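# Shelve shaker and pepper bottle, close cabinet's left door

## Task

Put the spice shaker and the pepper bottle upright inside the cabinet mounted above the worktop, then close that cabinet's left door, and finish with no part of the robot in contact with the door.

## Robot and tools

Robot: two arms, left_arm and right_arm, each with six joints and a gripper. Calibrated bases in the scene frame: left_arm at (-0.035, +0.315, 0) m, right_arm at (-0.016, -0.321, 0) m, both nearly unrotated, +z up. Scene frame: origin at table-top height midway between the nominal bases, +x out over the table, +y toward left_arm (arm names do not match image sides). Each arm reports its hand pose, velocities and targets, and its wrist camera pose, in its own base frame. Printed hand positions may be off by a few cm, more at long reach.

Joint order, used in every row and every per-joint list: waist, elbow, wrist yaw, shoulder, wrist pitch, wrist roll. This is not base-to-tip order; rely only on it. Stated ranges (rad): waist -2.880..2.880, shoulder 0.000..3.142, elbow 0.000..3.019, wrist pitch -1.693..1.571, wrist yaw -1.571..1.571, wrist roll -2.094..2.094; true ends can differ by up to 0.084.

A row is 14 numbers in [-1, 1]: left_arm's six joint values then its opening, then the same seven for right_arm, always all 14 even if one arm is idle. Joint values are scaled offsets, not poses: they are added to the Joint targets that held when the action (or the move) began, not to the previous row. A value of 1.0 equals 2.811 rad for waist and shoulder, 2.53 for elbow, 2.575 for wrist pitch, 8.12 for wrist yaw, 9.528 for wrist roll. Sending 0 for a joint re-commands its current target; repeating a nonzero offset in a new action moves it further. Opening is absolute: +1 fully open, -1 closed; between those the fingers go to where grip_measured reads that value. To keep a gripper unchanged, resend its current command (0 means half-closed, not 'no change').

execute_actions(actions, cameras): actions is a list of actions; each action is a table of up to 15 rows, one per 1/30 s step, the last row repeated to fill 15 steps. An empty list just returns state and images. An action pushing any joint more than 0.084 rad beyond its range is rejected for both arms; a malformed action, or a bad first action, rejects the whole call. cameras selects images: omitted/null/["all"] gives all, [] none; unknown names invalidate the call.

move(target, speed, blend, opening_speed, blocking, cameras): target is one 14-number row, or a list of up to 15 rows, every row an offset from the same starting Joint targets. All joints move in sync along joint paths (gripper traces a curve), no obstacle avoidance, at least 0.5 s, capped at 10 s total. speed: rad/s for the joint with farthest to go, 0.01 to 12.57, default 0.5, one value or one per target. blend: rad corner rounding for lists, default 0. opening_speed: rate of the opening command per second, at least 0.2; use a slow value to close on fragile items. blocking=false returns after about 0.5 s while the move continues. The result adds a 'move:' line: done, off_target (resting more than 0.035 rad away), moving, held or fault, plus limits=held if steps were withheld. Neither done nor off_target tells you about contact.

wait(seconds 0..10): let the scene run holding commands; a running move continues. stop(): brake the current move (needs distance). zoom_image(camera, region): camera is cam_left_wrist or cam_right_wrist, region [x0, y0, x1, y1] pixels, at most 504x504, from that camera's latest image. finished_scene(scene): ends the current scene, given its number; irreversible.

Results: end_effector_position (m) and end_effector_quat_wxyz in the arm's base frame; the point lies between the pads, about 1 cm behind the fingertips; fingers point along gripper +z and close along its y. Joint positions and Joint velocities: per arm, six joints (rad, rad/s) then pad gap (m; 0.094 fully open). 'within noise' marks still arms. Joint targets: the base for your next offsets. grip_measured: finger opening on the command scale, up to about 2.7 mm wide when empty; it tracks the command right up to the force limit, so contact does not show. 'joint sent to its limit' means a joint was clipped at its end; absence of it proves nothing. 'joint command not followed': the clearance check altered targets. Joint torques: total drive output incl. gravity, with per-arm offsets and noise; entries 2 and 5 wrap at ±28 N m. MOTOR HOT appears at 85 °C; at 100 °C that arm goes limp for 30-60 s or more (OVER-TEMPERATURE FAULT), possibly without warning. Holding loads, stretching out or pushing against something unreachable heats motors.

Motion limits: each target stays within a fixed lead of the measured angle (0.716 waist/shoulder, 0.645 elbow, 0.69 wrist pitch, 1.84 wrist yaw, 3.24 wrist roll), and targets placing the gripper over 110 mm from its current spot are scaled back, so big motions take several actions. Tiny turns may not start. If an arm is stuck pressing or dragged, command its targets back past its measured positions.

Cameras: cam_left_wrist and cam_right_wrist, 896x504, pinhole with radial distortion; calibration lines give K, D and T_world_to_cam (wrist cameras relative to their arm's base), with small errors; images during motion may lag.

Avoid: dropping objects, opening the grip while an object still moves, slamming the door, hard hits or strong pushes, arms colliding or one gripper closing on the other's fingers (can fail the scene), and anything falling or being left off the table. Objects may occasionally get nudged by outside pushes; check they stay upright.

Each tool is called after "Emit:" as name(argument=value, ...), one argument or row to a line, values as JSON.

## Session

Emit:
execute_actions(
  actions=[],
)

Scene clock: 0.00 s.
left_arm: end_effector_position=(+0.1589, -0.4255, +0.3519) grip_measured=+1.000 end_effector_quat_wxyz=(+0.687, +0.167, +0.707, +0.018) | right_arm: end_effector_position=(+0.4637, -0.0246, +0.1281) grip_measured=+1.000 end_effector_quat_wxyz=(-0.025, -0.157, +0.987, +0.010)
Joint names: [waist, elbow, wrist yaw, shoulder, wrist pitch, wrist roll]
Joint positions: left_arm=[-1.593 0.89 -1.379 1.231 0.051 -0.026 0.094] | right_arm=[-0.056 1.3 -0.01 1.646 -1.278 -0.37 0.094]
Joint velocities: within noise
Joint torques (N m): no reading
Motor temperatures (°C): left_arm=[28 26 23 29 26 23 25] | right_arm=[23 25 26 25 26 22 25]
Heat: left arm: hottest shoulder 29 °C; right arm: hottest wrist pitch 26 °C.
Joint targets: left_arm=[-1.593 0.910 -1.379 1.235 0.053 -0.026] | right_arm=[-0.056 1.326 -0.010 1.642 -1.277 -0.370]
Tool commands: left_gripper/opening=+1.0 right_gripper/opening=+1.0
camera_calibration:
cam_left_wrist: T_world_to_cam=[[-0.281588, -0.953737, -0.105323, -0.338981], [-0.674816, 0.274871, -0.684886, 0.486257], [0.682152, -0.121782, -0.720998, 0.218471], [0, 0, 0, 1]] pos_world=[0.083651, -0.43035, 0.454845]
cam_right_wrist: T_world_to_cam=[[0.42767, -0.903603, 0.0244777, -0.23469], [-0.636593, -0.28185, 0.717851, 0.216074], [-0.641754, -0.322586, -0.695766, 0.505365], [0, 0, 0, 1]] pos_world=[0.562241, 0.0118575, 0.202251]

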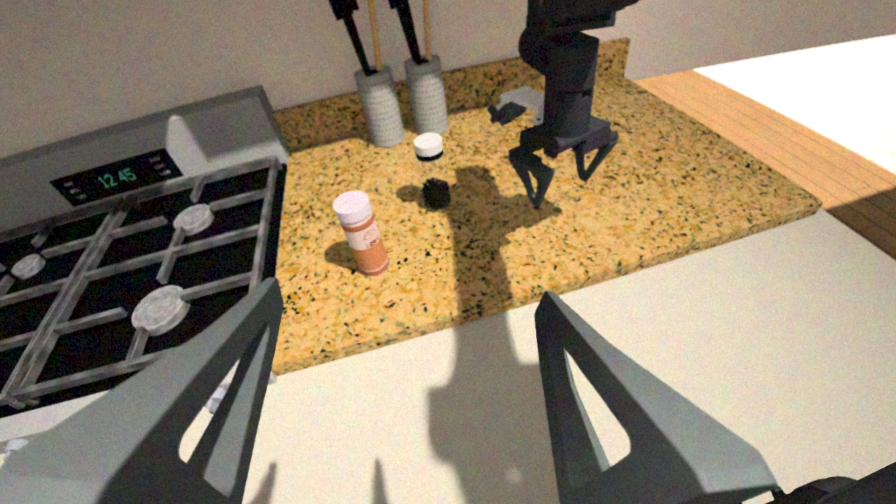

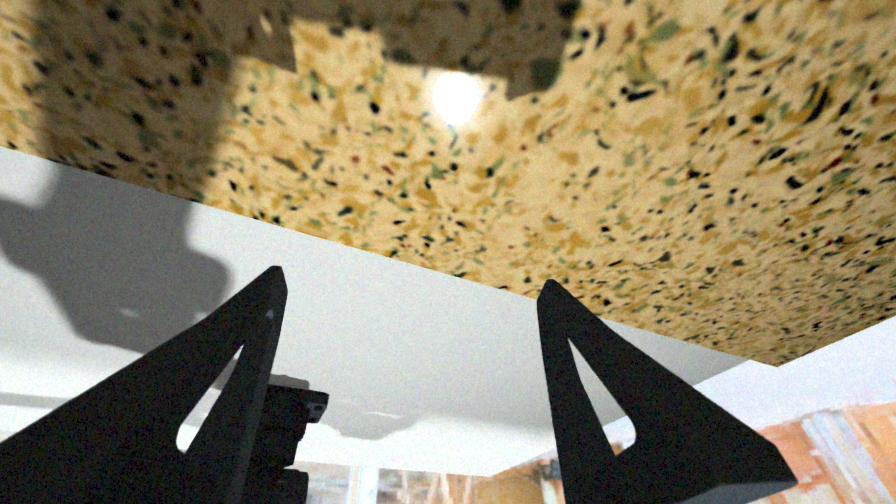

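Emit:
move(
  target=[
    [0.4,-0.09,0.12,-0.09,0.07,0.002,-0.9, 0,0,0,-0.05,0,0,1],
    [0.5311,-0.1265,0.1698,-0.1234,0.0998,0.0027,-0.9, 0.0413,-0.3265,0.0012,-0.3369,0.8675,0.0388,-0.2],
  ],
  speed=1.3,
  blend=0.1,
)

Scene clock: 4.73 s.
left_arm: end_effector_position=(+0.4478, -0.0487, +0.3563) grip_measured=-0.897 end_effector_quat_wxyz=(+0.705, +0.034, +0.707, -0.041) | right_arm: end_effector_position=(+0.3315, +0.0144, +0.5166) grip_measured=-0.196 end_effector_quat_wxyz=(+0.915, -0.012, +0.402, +0.016)
Joint positions: left_arm=[-0.108 0.601 -0.002 0.899 0.295 -0.009 0.005] | right_arm=[0.043 0.5 -0.003 0.7 0.942 -0.01 0.038]
Joint torques (N m): left_arm=[1.9 9.4 0.09 -3.78 2.11 0.21] | right_arm=[1.32 10.71 0.14 -1.9 1.87 0.21]
Heat: left arm: hottest shoulder 29 °C; right arm: hottest elbow 26 °C.
Joint targets: left_arm=[-0.100 0.590 0.000 0.888 0.310 0.000] | right_arm=[0.060 0.500 0.000 0.695 0.957 -0.001]
move: done
cam_left_wrist: T_world_to_cam=[[-0.178238, -0.971295, 0.157533, -0.0385799], [-0.683512, 0.00704559, -0.729906, 0.587564], [0.707844, -0.237773, -0.665147, 0.0334214], [0, 0, 0, 1]] pos_world=[0.371074, -0.0336655, 0.457174]
cam_right_wrist: T_world_to_cam=[[-0.0888842, -0.994098, 0.062195, 0.000653273], [-0.0145625, -0.0611385, -0.998023, 0.541124], [0.995936, -0.0896142, -0.00904228, -0.197618], [0, 0, 0, 1]] pos_world=[0.204753, 0.0160235, 0.538226]

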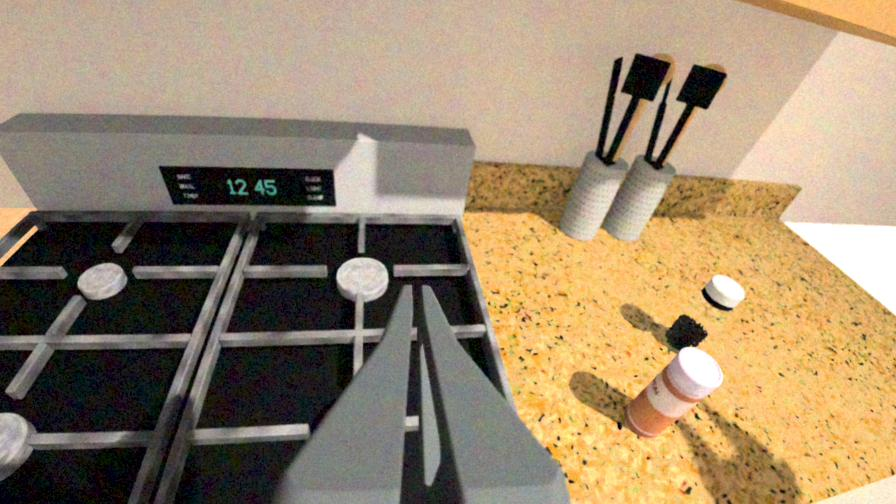

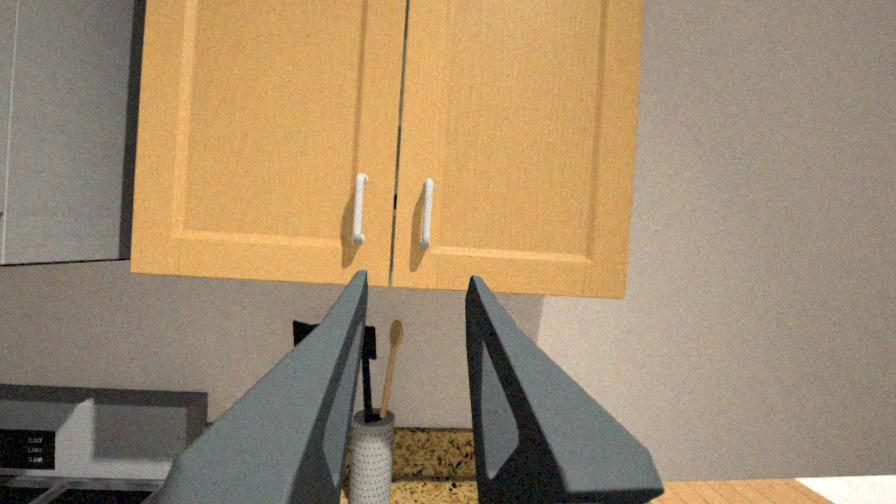

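Emit:
move(
  target=[0,0,0,0,0,0,-0.9, 0.0306,0.4032,0,0.2117,-0.4435,0,-0.2],
  speed=1.0,
  cameras=["cam_right_wrist"],
)

Scene clock: 7.43 s.
left_arm: end_effector_position=(+0.4478, -0.0487, +0.3563) grip_measured=-0.897 end_effector_quat_wxyz=(+0.705, +0.034, +0.707, -0.041) | right_arm: end_effector_position=(+0.5944, +0.0783, +0.5815) grip_measured=-0.197 end_effector_quat_wxyz=(+0.706, -0.051, +0.705, +0.044)
Joint positions: left_arm=[-0.108 0.601 -0.002 0.899 0.295 -0.009 0.005] | right_arm=[0.131 1.458 -0.003 1.278 -0.178 -0.01 0.038]
Joint torques (N m): left_arm=[1.85 9.43 0.07 -3.72 2.15 0.21] | right_arm=[1.38 17.29 0.13 -9.64 1.47 0.2]
Heat: left arm: hottest shoulder 29 °C; right arm: hottest elbow 27 °C.
Joint targets: left_arm=[-0.100 0.590 0.000 0.888 0.310 0.000] | right_arm=[0.146 1.520 0.000 1.291 -0.185 -0.001]
move: off_target (right_arm); right_arm: the elbow is farthest, 0.061 rad from its target
cam_right_wrist: T_world_to_cam=[[0.0743532, -0.98809, 0.134722, -0.0561542], [-0.671921, -0.149465, -0.725384, 0.852722], [0.736881, -0.0365879, -0.675032, 0.0838954], [0, 0, 0, 1]] pos_world=[0.515316, 0.075036, 0.682748]

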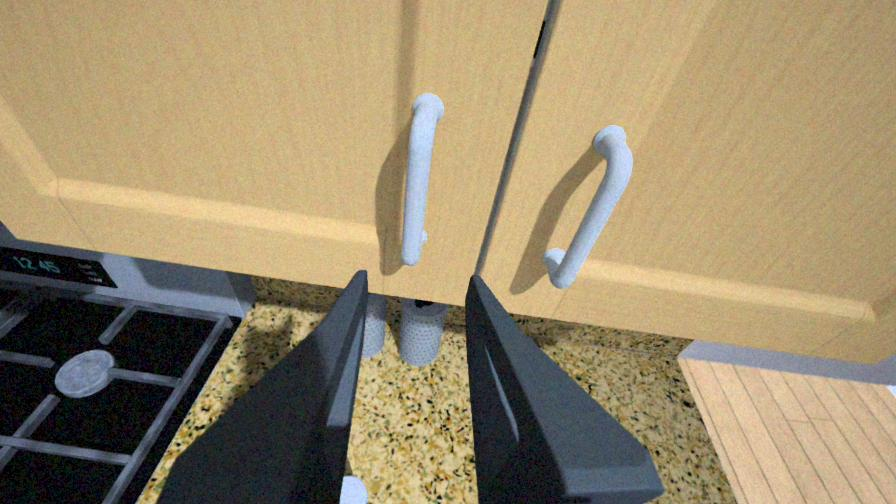

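Emit:
move(
  target=[
    [0,0,0,0,0,0,-0.9, 0,0.07,0,0.0655,0.002,0,-0.2],
    [0,0,0,0,0,0,-0.9, 0,0.07,0,0.0655,0.002,0,-0.86],
  ],
  speed=0.35,
  opening_speed=0.6,
  cameras=["cam_right_wrist"],
)

Scene clock: 10.13 s.
left_arm: end_effector_position=(+0.4478, -0.0487, +0.3561) grip_measured=-0.897 end_effector_quat_wxyz=(+0.705, +0.034, +0.707, -0.041) | right_arm: end_effector_position=(+0.6654, +0.0888, +0.5785) grip_measured=-0.805 end_effector_quat_wxyz=(+0.704, -0.051, +0.707, +0.045)
Joint positions: left_arm=[-0.108 0.601 -0.002 0.899 0.295 -0.009 0.005] | right_arm=[0.133 1.637 -0.003 1.464 -0.178 -0.008 0.009]
Joint torques (N m): left_arm=[2.14 9.43 0.08 -3.9 2.14 0.21] | right_arm=[1.32 17.28 0.12 -12.34 1.73 0.16]
Heat: left arm: hottest shoulder 29 °C; right arm: hottest elbow 28 °C.
Joint targets: left_arm=[-0.100 0.589 0.000 0.888 0.310 0.000] | right_arm=[0.146 1.697 0.000 1.474 -0.180 -0.001]
move: off_target (right_arm); target 2's new numbers were sent with right_arm's elbow 0.060 rad from that target; right_arm: the elbow is farthest, 0.060 rad from its target
cam_right_wrist: T_world_to_cam=[[0.0765009, -0.98813, 0.133217, -0.0512375], [-0.677127, -0.14956, -0.720507, 0.900533], [0.731879, -0.0350856, -0.680531, 0.0364214], [0, 0, 0, 1]] pos_world=[0.587039, 0.0853324, 0.680452]

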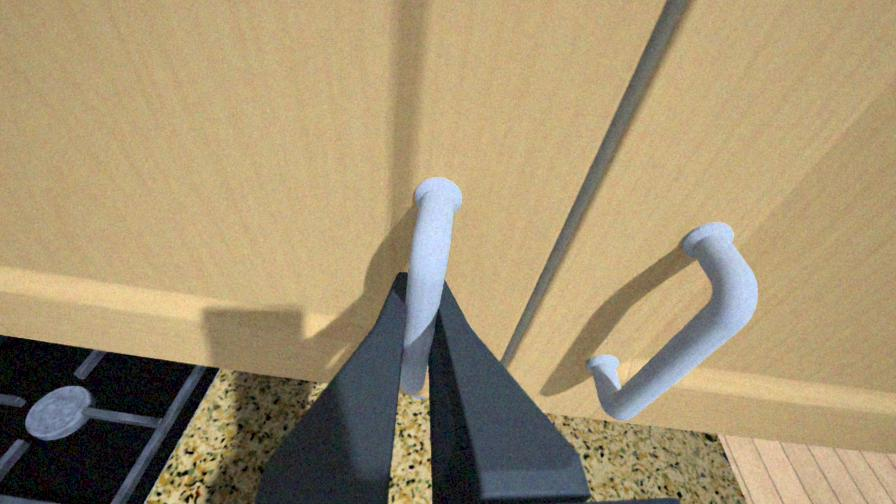

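Emit:
move(
  target=[
    [0,0,0,0,0,0,-0.9, 0.0434,-0.0688,0.0313,-0.0608,0,0,-0.86],
    [0,0,0,0,0,0,-0.9, 0.121,-0.0972,0.0828,-0.0909,-0.0049,0,-0.86],
    [0,0,0,0,0,0,-0.9, 0.2028,-0.0933,0.1296,-0.0864,-0.0039,0,-0.86],
    [0,0,0,0,0,0,-0.9, 0.2729,-0.0443,0.1784,-0.037,0.0019,0,-0.86],
    [0,0,0,0,0,0,-0.9, 0.3159,-0.0008,0.1872,0.0012,0.001,0,-0.86],
  ],
  speed=0.35,
  blend=0.05,
  cameras=["cam_right_wrist"],
)

Scene clock: 15.80 s.
left_arm: end_effector_position=(+0.4478, -0.0487, +0.3561) grip_measured=-0.897 end_effector_quat_wxyz=(+0.705, +0.034, +0.707, -0.041) | right_arm: end_effector_position=(+0.4279, +0.3345, +0.5773) grip_measured=-0.811 end_effector_quat_wxyz=(+0.682, +0.180, +0.684, -0.186)
Joint positions: left_arm=[-0.108 0.601 -0.002 0.899 0.295 -0.009 0.005] | right_arm=[0.986 1.647 1.508 1.476 -0.184 0.005 0.009]
Joint torques (N m): left_arm=[2.02 9.48 0.08 -3.78 2.1 0.21] | right_arm=[2.96 15.23 0.51 -12.81 1.52 0.03]
Heat: left arm: hottest shoulder 29 °C; right arm: hottest elbow 29 °C.
Joint targets: left_arm=[-0.100 0.590 0.000 0.888 0.310 0.000] | right_arm=[1.035 1.695 1.520 1.478 -0.177 0.000]
move: off_target (right_arm); right_arm: the waist is farthest, 0.048 rad from its target
cam_right_wrist: T_world_to_cam=[[-0.543956, -0.828293, 0.134323, 0.421222], [-0.62505, 0.293163, -0.723442, 0.606868], [0.559843, -0.477479, -0.677192, 0.437684], [0, 0, 0, 1]] pos_world=[0.363415, 0.379969, 0.67885]

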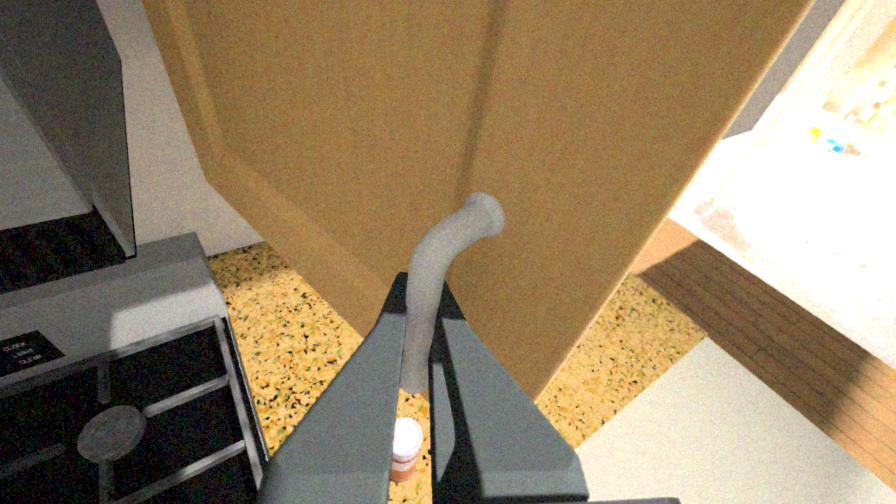

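Emit:
move(
  target=[0,0,0,0,0,0,-0.9, -0.01,0,0,0,0,0,-0.2],
  opening_speed=1,
  cameras=["cam_right_wrist"],
)

Emit:
move(
  target=[
    [0,0,0,0,0,0,-0.9, 0.043,0,0.005,0,0,0,-0.2],
    [0,0,0,0,0,0,-0.9, 0.043,-0.4328,-0.1256,-0.1274,0.2823,0,-0.2],
    [0,0,0,0,0,0,-0.9, -0.1875,-0.486,-0.1872,-0.1318,0.318,0,0.6],
  ],
  speed=[0.5, 0.9, 0.9],
  blend=0.03,
)

Scene clock: 17.57 s.
left_arm: end_effector_position=(+0.4478, -0.0487, +0.3561) grip_measured=-0.897 end_effector_quat_wxyz=(+0.705, +0.034, +0.707, -0.041) | right_arm: end_effector_position=(+0.4197, +0.3426, +0.5773) grip_measured=-0.204 end_effector_quat_wxyz=(+0.683, +0.175, +0.685, -0.181)
Joint positions: left_arm=[-0.108 0.601 -0.002 0.899 0.295 -0.009 0.005] | right_arm=[1.008 1.647 1.516 1.476 -0.184 0.005 0.037]
Joint torques (N m): left_arm=[1.85 9.39 0.07 -3.78 2.14 0.21] | right_arm=[0.38 15.49 0.13 -12.81 1.59 0.09]
Heat: left arm: hottest shoulder 29 °C; right arm: hottest elbow 29 °C.
Joint targets: left_arm=[-0.100 0.590 0.000 0.888 0.310 0.000] | right_arm=[1.006 1.695 1.520 1.478 -0.177 0.000]
move: off_target (right_arm); right_arm: the elbow is farthest, 0.048 rad from its target
cam_right_wrist: T_world_to_cam=[[-0.532497, -0.835714, 0.134273, 0.421232], [-0.628946, 0.284501, -0.723523, 0.604056], [0.566458, -0.469724, -0.677115, 0.440636], [0, 0, 0, 1]] pos_world=[0.354621, 0.387153, 0.67885]

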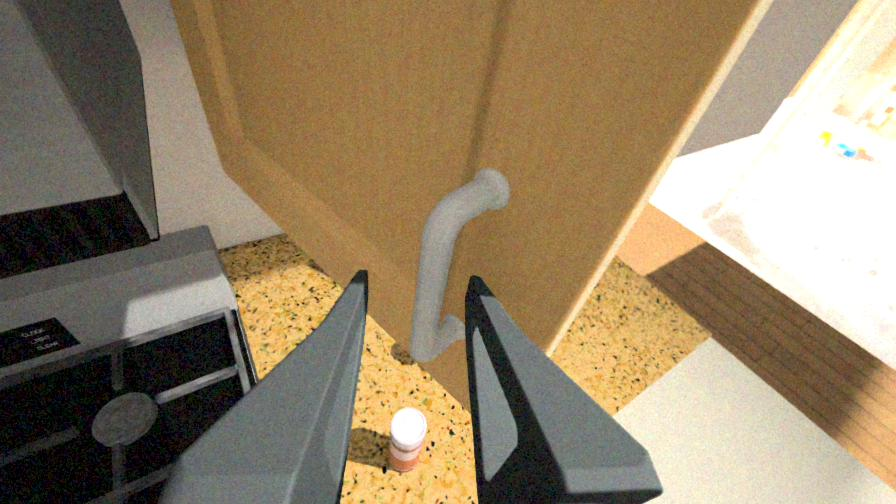

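Scene clock: 21.10 s.
left_arm: end_effector_position=(+0.4478, -0.0487, +0.3561) grip_measured=-0.897 end_effector_quat_wxyz=(+0.705, +0.034, +0.707, -0.041) | right_arm: end_effector_position=(+0.4125, +0.2199, +0.2588) grip_measured=+0.596 end_effector_quat_wxyz=(+0.673, -0.173, +0.698, +0.170)
Joint positions: left_arm=[-0.108 0.601 -0.002 0.899 0.295 -0.009 0.005] | right_arm=[0.492 0.465 0.003 1.124 0.623 0.005 0.075]
Joint torques (N m): left_arm=[1.96 9.39 0.08 -3.66 2.1 0.22] | right_arm=[-0.62 9.87 -0.16 -7.65 2.56 0.06]
Motor temperatures (°C): left_arm=[28 28 23 29 26 23 25] | right_arm=[23 30 26 26 27 22 25]
Heat: left arm: hottest shoulder 29 °C; right arm: hottest elbow 30 °C.
Joint targets: left_arm=[-0.100 0.590 0.000 0.888 0.310 0.000] | right_arm=[0.479 0.466 0.000 1.107 0.642 0.000]
move: done
cam_left_wrist: T_world_to_cam=[[-0.178185, -0.971295, 0.157596, -0.0385967], [-0.683725, 0.00703279, -0.729706, 0.587406], [0.707651, -0.237775, -0.665352, 0.0334534], [0, 0, 0, 1]] pos_world=[0.371074, -0.0336655, 0.456975]
cam_right_wrist: T_world_to_cam=[[0.417777, -0.900196, 0.122922, -0.0172244], [-0.606498, -0.377057, -0.699991, 0.534096], [0.676478, 0.217888, -0.703493, -0.0183612], [0, 0, 0, 1]] pos_world=[0.343545, 0.18988, 0.363063]

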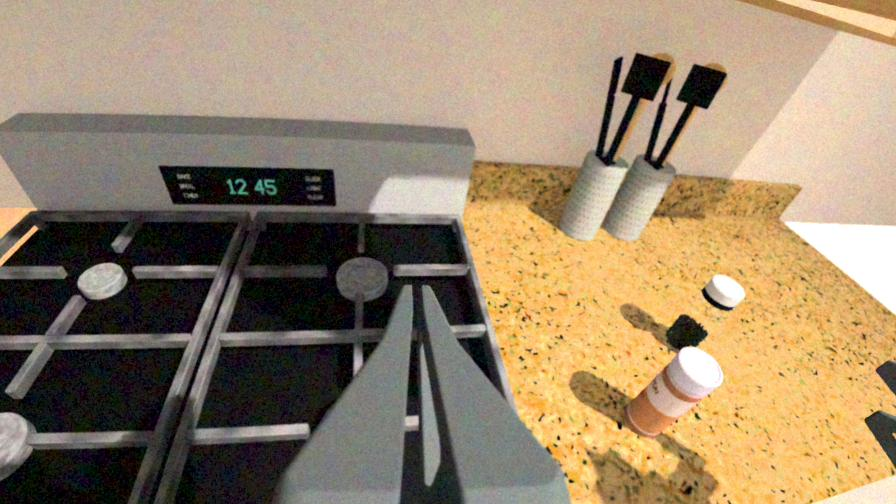

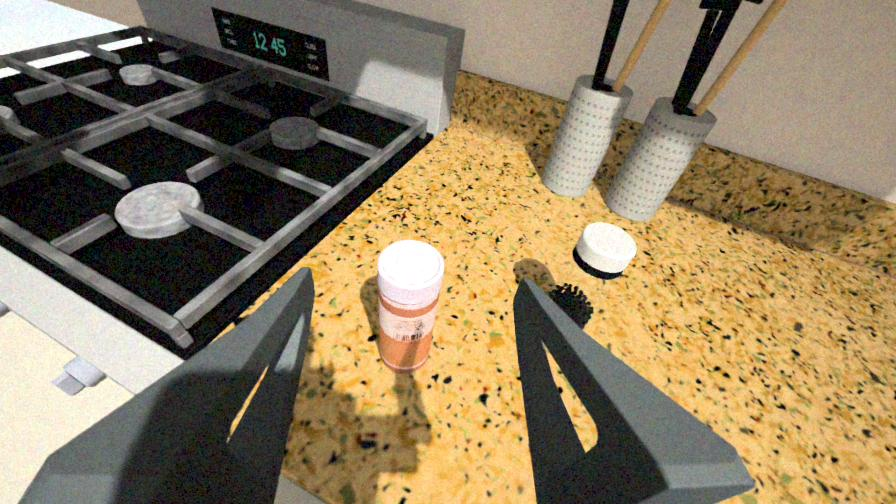

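Emit:
move(
  target=[0,0,0,0,0,0,-0.9, 0,0.0573,0,0.2668,0.235,0,0.6],
  speed=0.6,
  cameras=["cam_right_wrist"],
)

Scene clock: 23.43 s.
left_arm: end_effector_position=(+0.4478, -0.0487, +0.3561) grip_measured=-0.897 end_effector_quat_wxyz=(+0.705, +0.034, +0.707, -0.041) | right_arm: end_effector_position=(+0.4863, +0.2594, +0.1025) grip_measured=+0.597 end_effector_quat_wxyz=(+0.673, -0.173, +0.699, +0.169)
Joint positions: left_arm=[-0.108 0.601 -0.002 0.899 0.295 -0.009 0.005] | right_arm=[0.492 0.581 0.003 1.847 1.228 0.005 0.075]
Joint torques (N m): left_arm=[1.9 9.4 0.08 -3.78 2.19 0.23] | right_arm=[-0.5 7.66 -0.14 -11.63 2.62 0.07]
Heat: left arm: hottest shoulder 29 °C; right arm: hottest elbow 30 °C.
Joint targets: left_arm=[-0.100 0.590 0.000 0.888 0.310 0.000] | right_arm=[0.479 0.610 0.000 1.857 1.247 0.000]
move: done
cam_right_wrist: T_world_to_cam=[[0.418101, -0.900031, 0.123024, 0.00650184], [-0.607864, -0.377838, -0.698384, 0.485062], [0.67505, 0.217213, -0.705071, -0.18579], [0, 0, 0, 1]] pos_world=[0.417551, 0.229483, 0.206965]

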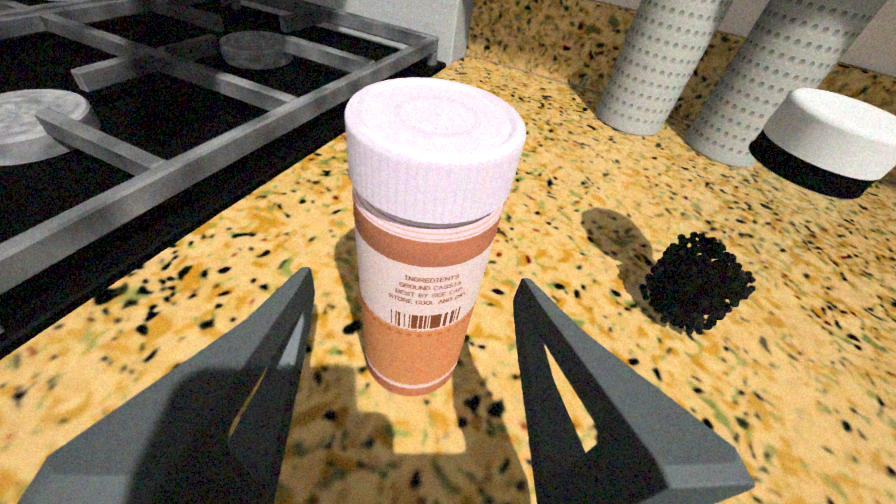

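Emit:
move(
  target=[0,0,0,0,0,0,-0.9, 0,0.0225,0,0.0021,-0.0035,0,0.6],
  speed=0.3,
  cameras=["cam_right_wrist"],
)

Scene clock: 24.53 s.
left_arm: end_effector_position=(+0.4478, -0.0487, +0.3561) grip_measured=-0.897 end_effector_quat_wxyz=(+0.705, +0.034, +0.707, -0.041) | right_arm: end_effector_position=(+0.5041, +0.2689, +0.1232) grip_measured=+0.597 end_effector_quat_wxyz=(+0.692, -0.168, +0.680, +0.174)
Joint positions: left_arm=[-0.108 0.601 -0.002 0.899 0.295 -0.009 0.005] | right_arm=[0.492 0.637 0.003 1.847 1.228 0.005 0.075]
Joint torques (N m): left_arm=[1.9 9.44 0.08 -3.84 2.15 0.21] | right_arm=[-0.62 8.36 -0.13 -10.7 2.17 0.07]
Heat: left arm: hottest shoulder 29 °C; right arm: hottest elbow 30 °C.
Joint targets: left_arm=[-0.100 0.590 0.000 0.888 0.310 0.000] | right_arm=[0.479 0.667 0.000 1.863 1.238 0.000]
move: done
cam_right_wrist: T_world_to_cam=[[0.41209, -0.903248, 0.119689, 0.00938867], [-0.57266, -0.35893, -0.737041, 0.495833], [0.70869, 0.235186, -0.665166, -0.211985], [0, 0, 0, 1]] pos_world=[0.430307, 0.236306, 0.223321]

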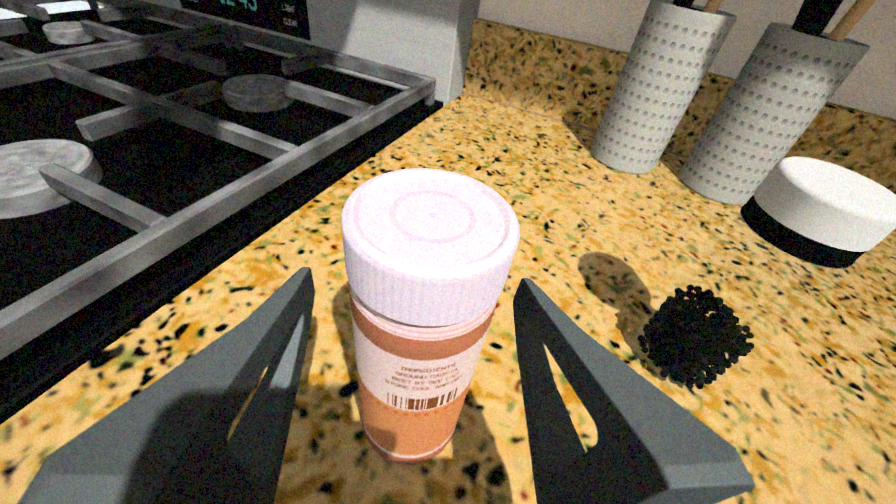

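Emit:
move(
  target=[
    [0,0,0,0,0,0,-0.9, 0,0,0,0.0075,0.001,0,0.6],
    [0,0,0,0,0,0,-0.9, 0,0,0,0.0075,0.001,0,-0.32],
  ],
  speed=0.3,
  opening_speed=0.6,
  cameras=["cam_right_wrist"],
)

Scene clock: 27.27 s.
left_arm: end_effector_position=(+0.4478, -0.0487, +0.3561) grip_measured=-0.897 end_effector_quat_wxyz=(+0.705, +0.034, +0.707, -0.041) | right_arm: end_effector_position=(+0.5039, +0.2688, +0.1116) grip_measured=+0.020 end_effector_quat_wxyz=(+0.685, -0.170, +0.687, +0.172)
Joint positions: left_arm=[-0.108 0.601 -0.002 0.899 0.295 -0.009 0.005] | right_arm=[0.492 0.637 0.003 1.868 1.228 0.005 0.048]
Joint torques (N m): left_arm=[1.96 9.43 0.08 -3.66 2.14 0.21] | right_arm=[-0.73 8.18 -0.19 -11.4 2.32 0.06]
Heat: left arm: hottest shoulder 29 °C; right arm: hottest elbow 30 °C.
Joint targets: left_arm=[-0.100 0.590 0.000 0.888 0.310 0.000] | right_arm=[0.479 0.667 0.000 1.884 1.240 0.000]
move: done
cam_right_wrist: T_world_to_cam=[[0.414325, -0.902049, 0.121004, 0.00919862], [-0.586142, -0.366174, -0.72274, 0.49432], [0.696256, 0.228524, -0.680444, -0.209736], [0, 0, 0, 1]] pos_world=[0.431961, 0.237235, 0.213438]

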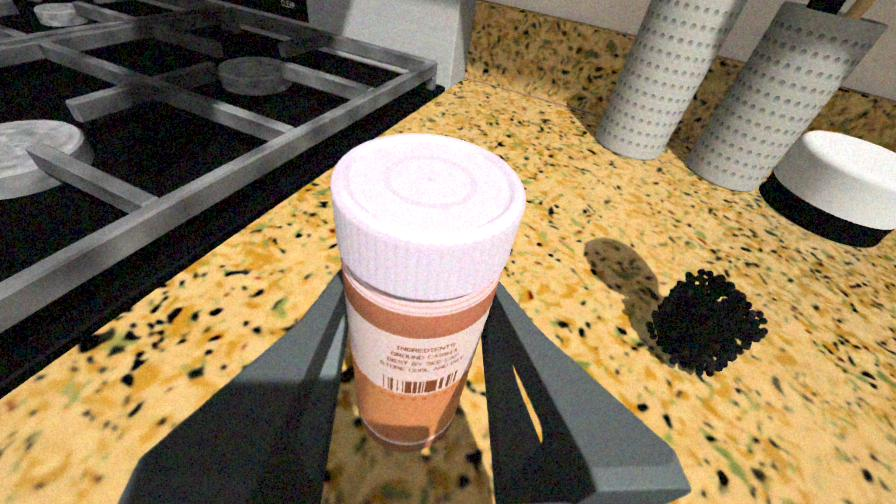

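Emit:
move(
  target=[
    [0,0,0,0,0,0,-0.9, 0,-0.013,0,-0.0434,-0.035,0,-0.32],
    [0,0,0,0,0,0,-0.9, -0.0594,-0.0858,0,-0.2896,-0.235,0,-0.32],
    [0,0,0,0,0,0,-0.9, -0.0594,0.3451,0,-0.2291,-0.5825,0,-0.32],
  ],
  speed=[0.3, 0.6, 0.7],
  blend=0.04,
  cameras=["cam_right_wrist"],
)

Scene clock: 31.97 s.
left_arm: end_effector_position=(+0.4478, -0.0487, +0.3561) grip_measured=-0.897 end_effector_quat_wxyz=(+0.705, +0.034, +0.707, -0.041) | right_arm: end_effector_position=(+0.5468, +0.1853, +0.5991) grip_measured=+0.020 end_effector_quat_wxyz=(+0.692, -0.114, +0.703, +0.115)
Joint positions: left_arm=[-0.108 0.601 -0.002 0.899 0.295 -0.009 0.005] | right_arm=[0.328 1.478 0.002 1.234 -0.259 0.005 0.048]
Joint torques (N m): left_arm=[1.85 9.44 0.07 -3.9 2.15 0.23] | right_arm=[-0.67 17.26 -0.14 -8.41 1.76 0.03]
Heat: left arm: hottest shoulder 29 °C; right arm: hottest elbow 30 °C.
Joint targets: left_arm=[-0.100 0.590 0.000 0.888 0.310 0.000] | right_arm=[0.312 1.540 0.000 1.240 -0.260 0.000]
move: off_target (right_arm); right_arm: the elbow is farthest, 0.062 rad from its target
cam_right_wrist: T_world_to_cam=[[0.263942, -0.956825, 0.121739, -0.0510515], [-0.645805, -0.269057, -0.714524, 0.850856], [0.716429, 0.109973, -0.688938, 0.127117], [0, 0, 0, 1]] pos_world=[0.471892, 0.166102, 0.701748]

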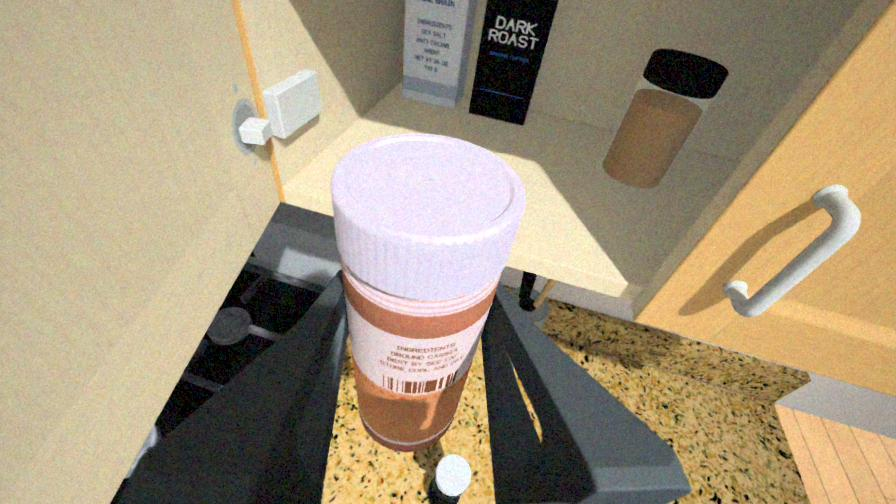

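Emit:
move(
  target=[0,0,0,0,0,0,-0.9, 0,0.3043,0,0.2348,-0.0416,0,-0.32],
  speed=0.5,
  cameras=["cam_right_wrist"],
)

Scene clock: 34.30 s.
left_arm: end_effector_position=(+0.4478, -0.0487, +0.3561) grip_measured=-0.897 end_effector_quat_wxyz=(+0.705, +0.034, +0.707, -0.041) | right_arm: end_effector_position=(+0.7628, +0.2580, +0.6066) grip_measured=+0.020 end_effector_quat_wxyz=(+0.698, -0.114, +0.697, +0.115)
Joint positions: left_arm=[-0.108 0.601 -0.002 0.899 0.295 -0.009 0.005] | right_arm=[0.327 2.246 0.001 1.882 -0.364 0.001 0.048]
Joint torques (N m): left_arm=[1.79 9.42 0.1 -3.78 2.1 0.22] | right_arm=[-0.5 16.99 -0.01 -18.49 1.85 0.14]
Heat: left arm: hottest shoulder 29 °C; right arm: hottest elbow 31 °C.
Joint targets: left_arm=[-0.100 0.590 0.000 0.888 0.310 0.000] | right_arm=[0.312 2.310 0.000 1.900 -0.367 -0.001]
move: off_target (right_arm); right_arm: the elbow is farthest, 0.064 rad from its target
cam_right_wrist: T_world_to_cam=[[0.262019, -0.957046, 0.12413, -0.0392543], [-0.634376, -0.267735, -0.725179, 1.0127], [0.727264, 0.111266, -0.677279, -0.0461008], [0, 0, 0, 1]] pos_world=[0.686245, 0.238696, 0.708039]

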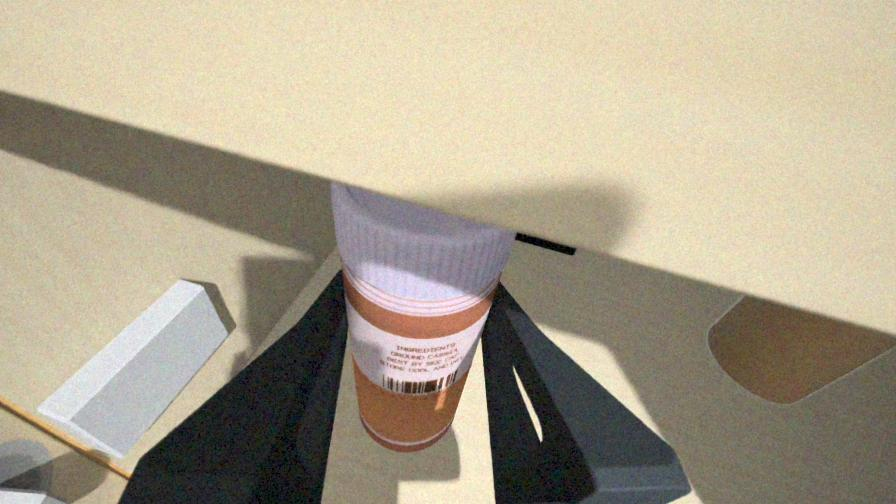

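Emit:
move(
  target=[0,0,0,0,0,0,-0.9, 0,-0.0613,0,-0.0114,0.026,0,-0.32],
  speed=0.15,
  cameras=["cam_right_wrist"],
)

Scene clock: 36.00 s.
left_arm: end_effector_position=(+0.4478, -0.0487, +0.3561) grip_measured=-0.897 end_effector_quat_wxyz=(+0.705, +0.034, +0.707, -0.041) | right_arm: end_effector_position=(+0.7631, +0.2584, +0.5894) grip_measured=+0.020 end_effector_quat_wxyz=(+0.699, -0.118, +0.697, +0.113)
Joint positions: left_arm=[-0.108 0.601 -0.002 0.899 0.295 -0.009 0.005] | right_arm=[0.327 2.168 -0.001 1.861 -0.304 -0.007 0.048]
Joint torques (N m): left_arm=[2.02 9.4 0.09 -3.66 2.17 0.22] | right_arm=[-0.91 10.1 0.02 -19.19 2.13 0.19]
Heat: left arm: hottest shoulder 29 °C; right arm: hottest elbow 31 °C.
Joint targets: left_arm=[-0.100 0.590 0.000 0.888 0.310 0.000] | right_arm=[0.312 2.155 0.000 1.868 -0.300 -0.001]
move: done
cam_right_wrist: T_world_to_cam=[[0.262947, -0.955683, 0.132395, -0.0427744], [-0.63121, -0.274183, -0.725533, 0.999981], [0.72968, 0.107207, -0.675332, -0.0598765], [0, 0, 0, 1]] pos_world=[0.686136, 0.239718, 0.690746]

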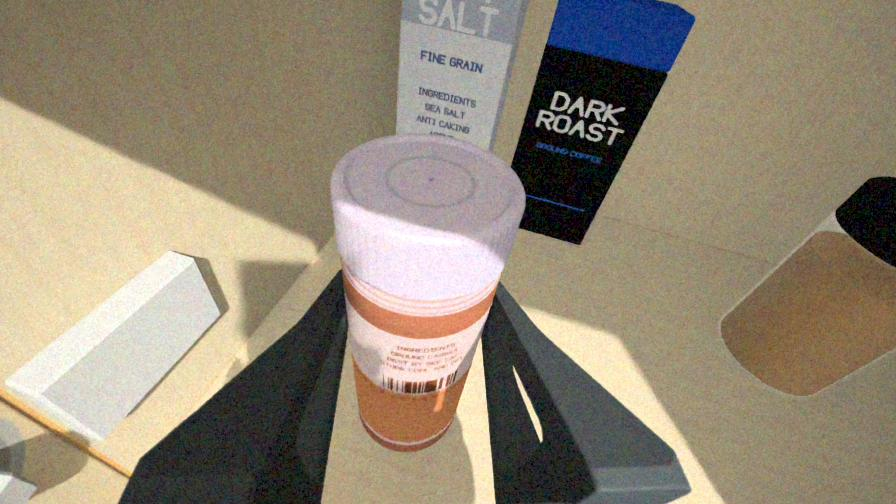

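Emit:
move(
  target=[0,0,0,0,0,0,-0.9, 0,-0.008,0,0.001,0.004,0,-0.32],
  speed=0.1,
  cameras=[],
)

Emit:
move(
  target=[0,0,0,0,0,0,-0.9, 0,-0.006,0,0.003,0.003,0,-0.32],
  speed=0.1,
  cameras=["cam_right_wrist"],
)

Scene clock: 37.00 s.
left_arm: end_effector_position=(+0.4478, -0.0487, +0.3561) grip_measured=-0.897 end_effector_quat_wxyz=(+0.705, +0.034, +0.707, -0.041) | right_arm: end_effector_position=(+0.7633, +0.2585, +0.5849) grip_measured=+0.020 end_effector_quat_wxyz=(+0.699, -0.119, +0.697, +0.112)
Joint positions: left_arm=[-0.108 0.601 -0.002 0.899 0.295 -0.009 0.005] | right_arm=[0.327 2.15 -0.001 1.858 -0.291 -0.009 0.048]
Joint torques (N m): left_arm=[1.96 9.4 0.07 -3.55 2.13 0.22] | right_arm=[-1.38 9.98 0.09 -18.49 1.92 0.18]
Heat: left arm: hottest shoulder 29 °C; right arm: hottest elbow 31 °C.
Joint targets: left_arm=[-0.100 0.590 0.000 0.888 0.310 0.000] | right_arm=[0.312 2.135 0.000 1.871 -0.290 -0.001]
move: done

Scene clock: 37.87 s.
left_arm: end_effector_position=(+0.4478, -0.0487, +0.3561) grip_measured=-0.897 end_effector_quat_wxyz=(+0.705, +0.034, +0.707, -0.041) | right_arm: end_effector_position=(+0.7644, +0.2589, +0.5805) grip_measured=+0.020 end_effector_quat_wxyz=(+0.699, -0.116, +0.696, +0.114)
Joint positions: left_arm=[-0.108 0.601 -0.002 0.899 0.295 -0.009 0.005] | right_arm=[0.327 2.136 -0.001 1.857 -0.276 -0.003 0.048]
Joint torques (N m): left_arm=[1.9 9.4 0.07 -3.6 2.14 0.22] | right_arm=[-0.73 9.95 0.02 -17.96 1.73 0.14]
Heat: left arm: hottest shoulder 29 °C; right arm: hottest elbow 31 °C.
Joint targets: left_arm=[-0.100 0.590 0.000 0.888 0.310 0.000] | right_arm=[0.312 2.120 0.000 1.880 -0.282 -0.001]
move: done
cam_right_wrist: T_world_to_cam=[[0.263417, -0.956132, 0.128152, -0.0391902], [-0.631569, -0.271344, -0.726287, 0.994437], [0.729199, 0.110379, -0.67534, -0.0674146], [0, 0, 0, 1]] pos_world=[0.687538, 0.239805, 0.681741]

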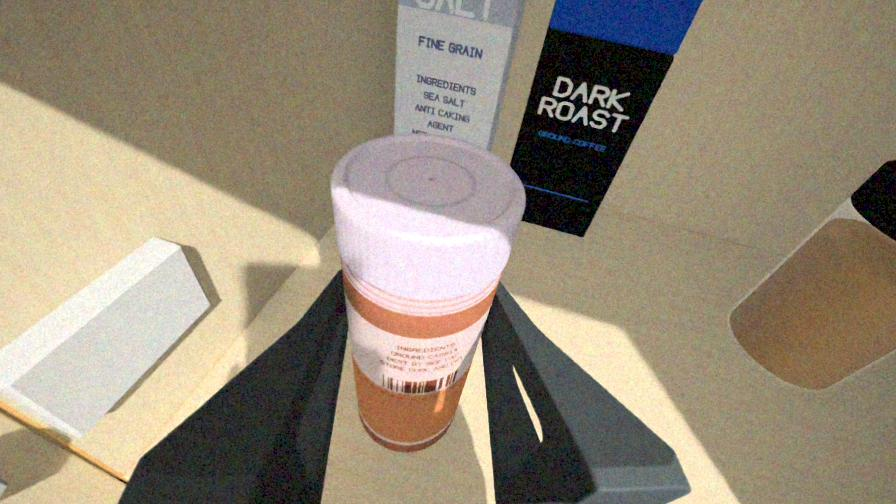

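Emit:
move(
  target=[0,0,0,0,0,0,-0.9, 0,-0.005,0,0.004,0.0015,0,-0.32],
  speed=0.1,
  cameras=["cam_right_wrist"],
)

Scene clock: 38.70 s.
left_arm: end_effector_position=(+0.4478, -0.0487, +0.3561) grip_measured=-0.897 end_effector_quat_wxyz=(+0.705, +0.034, +0.707, -0.041) | right_arm: end_effector_position=(+0.7648, +0.2590, +0.5795) grip_measured=+0.020 end_effector_quat_wxyz=(+0.699, -0.116, +0.696, +0.115)
Joint positions: left_arm=[-0.108 0.601 -0.002 0.899 0.295 -0.009 0.005] | right_arm=[0.327 2.132 -0.001 1.857 -0.271 -0.002 0.048]
Joint torques (N m): left_arm=[1.85 9.44 0.08 -3.84 2.14 0.21] | right_arm=[-0.32 8.96 0.02 -17.38 1.61 0.08]
Heat: left arm: hottest shoulder 29 °C; right arm: hottest elbow 31 °C.
Joint targets: left_arm=[-0.100 0.590 0.000 0.888 0.310 0.000] | right_arm=[0.312 2.107 0.000 1.891 -0.278 -0.001]
move: done
cam_right_wrist: T_world_to_cam=[[0.263309, -0.956368, 0.126601, -0.0380417], [-0.630571, -0.269938, -0.727677, 0.993717], [0.730102, 0.111772, -0.674136, -0.0701382], [0, 0, 0, 1]] pos_world=[0.687834, 0.239699, 0.680638]

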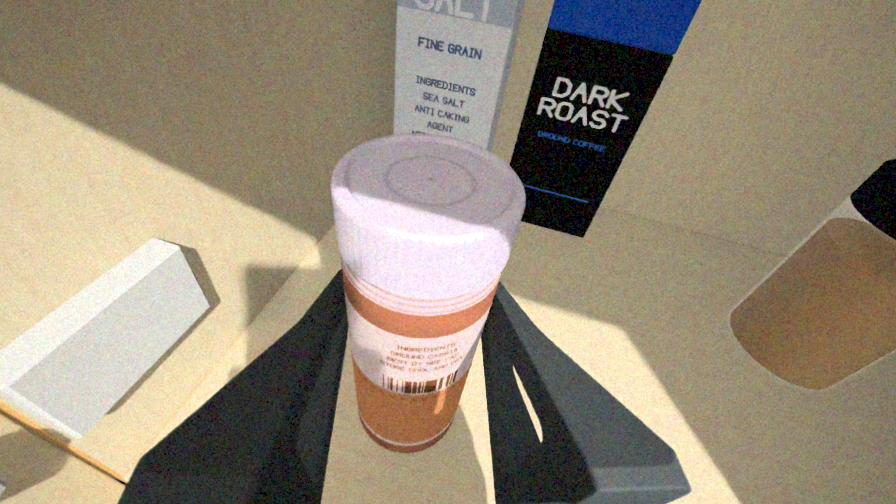

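Emit:
move(
  target=[
    [0,0,0,0,0,0,-0.9, 0,0,0,-0.0045,-0.002,0,-0.32],
    [0,0,0,0,0,0,-0.9, 0,0,0,-0.0045,-0.002,0,0.45],
  ],
  opening_speed=0.5,
  speed=0.1,
  cameras=["cam_right_wrist"],
)

Scene clock: 41.47 s.
left_arm: end_effector_position=(+0.4478, -0.0487, +0.3561) grip_measured=-0.897 end_effector_quat_wxyz=(+0.705, +0.034, +0.707, -0.041) | right_arm: end_effector_position=(+0.7716, +0.2613, +0.5511) grip_measured=+0.446 end_effector_quat_wxyz=(+0.683, -0.118, +0.712, +0.113)
Joint positions: left_arm=[-0.108 0.601 -0.002 0.899 0.295 -0.009 0.005] | right_arm=[0.327 2.102 -0.001 1.867 -0.278 -0.001 0.068]
Joint torques (N m): left_arm=[1.96 9.42 0.07 -3.72 2.18 0.21] | right_arm=[-0.38 11.85 0 -19.37 1.62 0.13]
Heat: left arm: hottest shoulder 29 °C; right arm: hottest elbow 31 °C.
Joint targets: left_arm=[-0.100 0.590 0.000 0.888 0.310 0.000] | right_arm=[0.312 2.107 0.000 1.878 -0.283 -0.001]
move: done
cam_right_wrist: T_world_to_cam=[[0.269046, -0.954477, 0.128792, -0.0401496], [-0.662776, -0.280506, -0.694294, 0.987143], [0.698815, 0.101437, -0.708074, -0.0489557], [0, 0, 0, 1]] pos_world=[0.699268, 0.243543, 0.655874]

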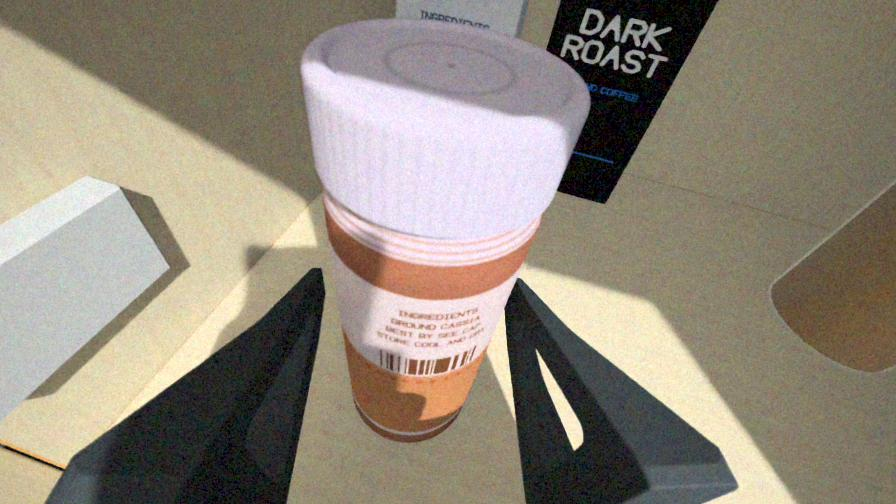

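Emit:
move(
  target=[
    [0,0,0,0,0,0,-0.9, 0,-0.285,0,-0.2394,0.04,0,0.45],
    [0,0,0,0,0,0,-0.9, -0.0459,-0.6267,0,-0.0589,0.576,0,0.6],
  ],
  speed=[0.5, 0.7],
  blend=0.03,
  cameras=["cam_right_wrist"],
)

Scene clock: 46.80 s.
left_arm: end_effector_position=(+0.4478, -0.0487, +0.3561) grip_measured=-0.897 end_effector_quat_wxyz=(+0.705, +0.034, +0.707, -0.041) | right_arm: end_effector_position=(+0.5197, +0.1047, +0.1444) grip_measured=+0.597 end_effector_quat_wxyz=(+0.704, -0.073, +0.703, +0.069)
Joint positions: left_arm=[-0.108 0.601 -0.002 0.899 0.295 -0.009 0.005] | right_arm=[0.199 0.522 -0.002 1.701 1.182 -0.007 0.075]
Joint torques (N m): left_arm=[2.02 9.42 0.07 -3.72 2.14 0.23] | right_arm=[-0.79 5.71 0.04 -9.52 2.65 0.12]
Heat: left arm: hottest elbow 30 °C; right arm: hottest elbow 31 °C.
Joint targets: left_arm=[-0.100 0.590 0.000 0.888 0.310 0.000] | right_arm=[0.183 0.521 0.000 1.713 1.200 -0.001]
move: done
cam_right_wrist: T_world_to_cam=[[0.140116, -0.981342, 0.131667, -0.00014976], [-0.660857, -0.191713, -0.725613, 0.48811], [0.737316, 0.0146572, -0.675389, -0.16058], [0, 0, 0, 1]] pos_world=[0.44099, 0.0957838, 0.245745]

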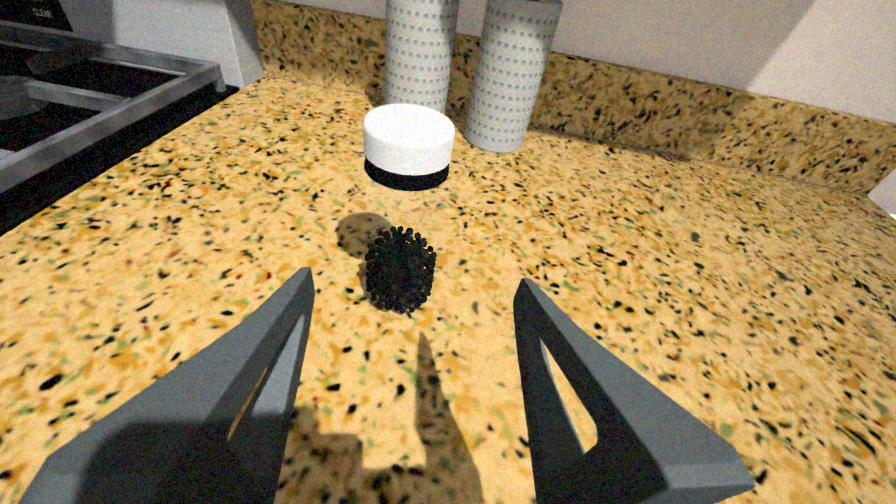

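Emit:
move(
  target=[0,0,0,0,0,0,-0.9,0.0025,0.1249,0,0.0815,-0.0214,0,0.6],
  speed=0.4,
  cameras=["cam_right_wrist"],
)

Scene clock: 49.07 s.
left_arm: end_effector_position=(+0.4478, -0.0487, +0.3561) grip_measured=-0.897 end_effector_quat_wxyz=(+0.705, +0.034, +0.707, -0.041) | right_arm: end_effector_position=(+0.6157, +0.1241, +0.1240) grip_measured=+0.597 end_effector_quat_wxyz=(+0.713, -0.072, +0.694, +0.070)
Joint positions: left_arm=[-0.108 0.601 -0.002 0.899 0.295 -0.009 0.005] | right_arm=[0.199 0.802 -0.002 1.926 1.151 -0.007 0.075]
Joint torques (N m): left_arm=[2.08 9.43 0.06 -3.72 2.15 0.21] | right_arm=[-0.32 9.73 0.03 -12.75 1.61 0.14]
Heat: left arm: hottest elbow 30 °C; right arm: hottest elbow 31 °C.
Joint targets: left_arm=[-0.100 0.590 0.000 0.888 0.310 0.000] | right_arm=[0.190 0.838 0.000 1.942 1.145 -0.001]
move: done
cam_right_wrist: T_world_to_cam=[[0.136967, -0.981985, 0.130175, 0.0103073], [-0.642787, -0.188096, -0.742594, 0.531053], [0.753701, 0.0180364, -0.65697, -0.258294], [0, 0, 0, 1]] pos_world=[0.534618, 0.114669, 0.223324]

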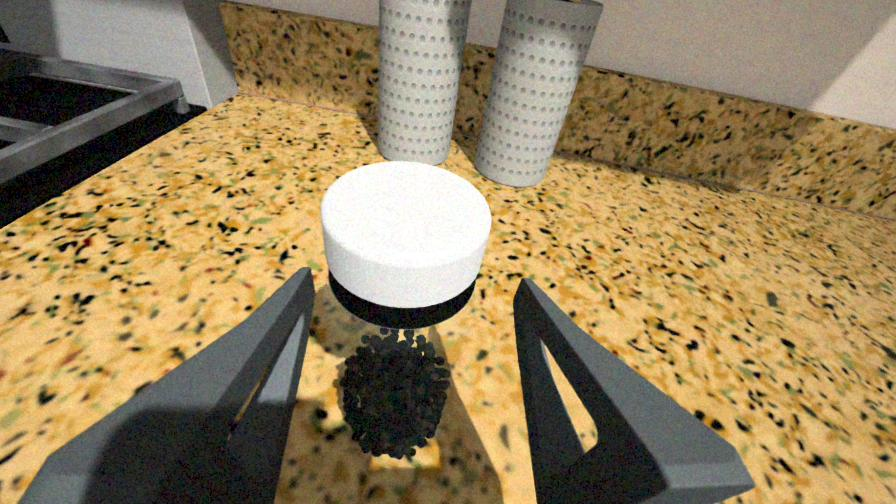

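Emit:
move(
  target=[
    [0,0,0,0,0,0,-0.9,0.0015,0.008,0,0.009,0.002,0,0.6],
    [0,0,0,0,0,0,-0.9,0.0015,0.008,0,0.009,0.002,0,-0.3],
  ],
  speed=0.2,
  opening_speed=0.6,
  cameras=["cam_right_wrist"],
)

Scene clock: 51.97 s.
left_arm: end_effector_position=(+0.4478, -0.0487, +0.3561) grip_measured=-0.897 end_effector_quat_wxyz=(+0.705, +0.034, +0.707, -0.041) | right_arm: end_effector_position=(+0.6239, +0.1258, +0.1200) grip_measured=+0.099 end_effector_quat_wxyz=(+0.714, -0.072, +0.693, +0.070)
Joint positions: left_arm=[-0.108 0.601 -0.002 0.899 0.295 -0.009 0.005] | right_arm=[0.199 0.827 -0.002 1.949 1.151 -0.006 0.052]
Joint torques (N m): left_arm=[1.96 9.46 0.08 -3.84 2.1 0.22] | right_arm=[-0.97 9.18 0.05 -13.98 1.69 0.15]
Heat: left arm: hottest elbow 30 °C; right arm: hottest elbow 31 °C.
Joint targets: left_arm=[-0.100 0.590 0.000 0.888 0.310 0.000] | right_arm=[0.194 0.858 0.000 1.967 1.150 -0.001]
move: done; target 2's new numbers were sent with right_arm's elbow 0.037 rad from that target
cam_right_wrist: T_world_to_cam=[[0.13708, -0.982085, 0.129298, 0.0114425], [-0.641464, -0.187475, -0.743893, 0.533005], [0.754806, 0.0190331, -0.655672, -0.268119], [0, 0, 0, 1]] pos_world=[0.542714, 0.116266, 0.219221]

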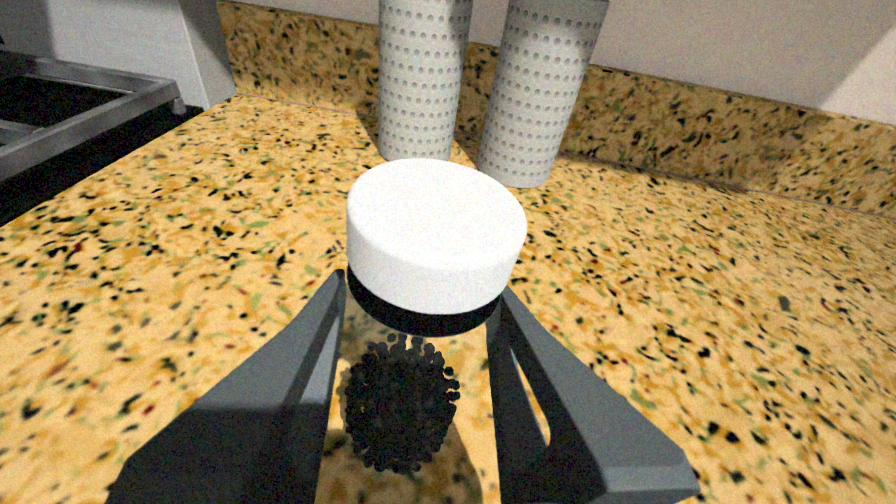

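Emit:
zoom_image(
  camera="cam_right_wrist",
  region=[260, 130, 620, 500],
)

Scaled by 1.362 (camera's finer frame: 1280x720).

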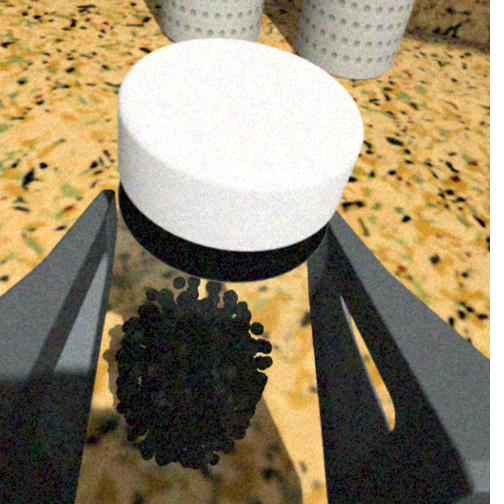

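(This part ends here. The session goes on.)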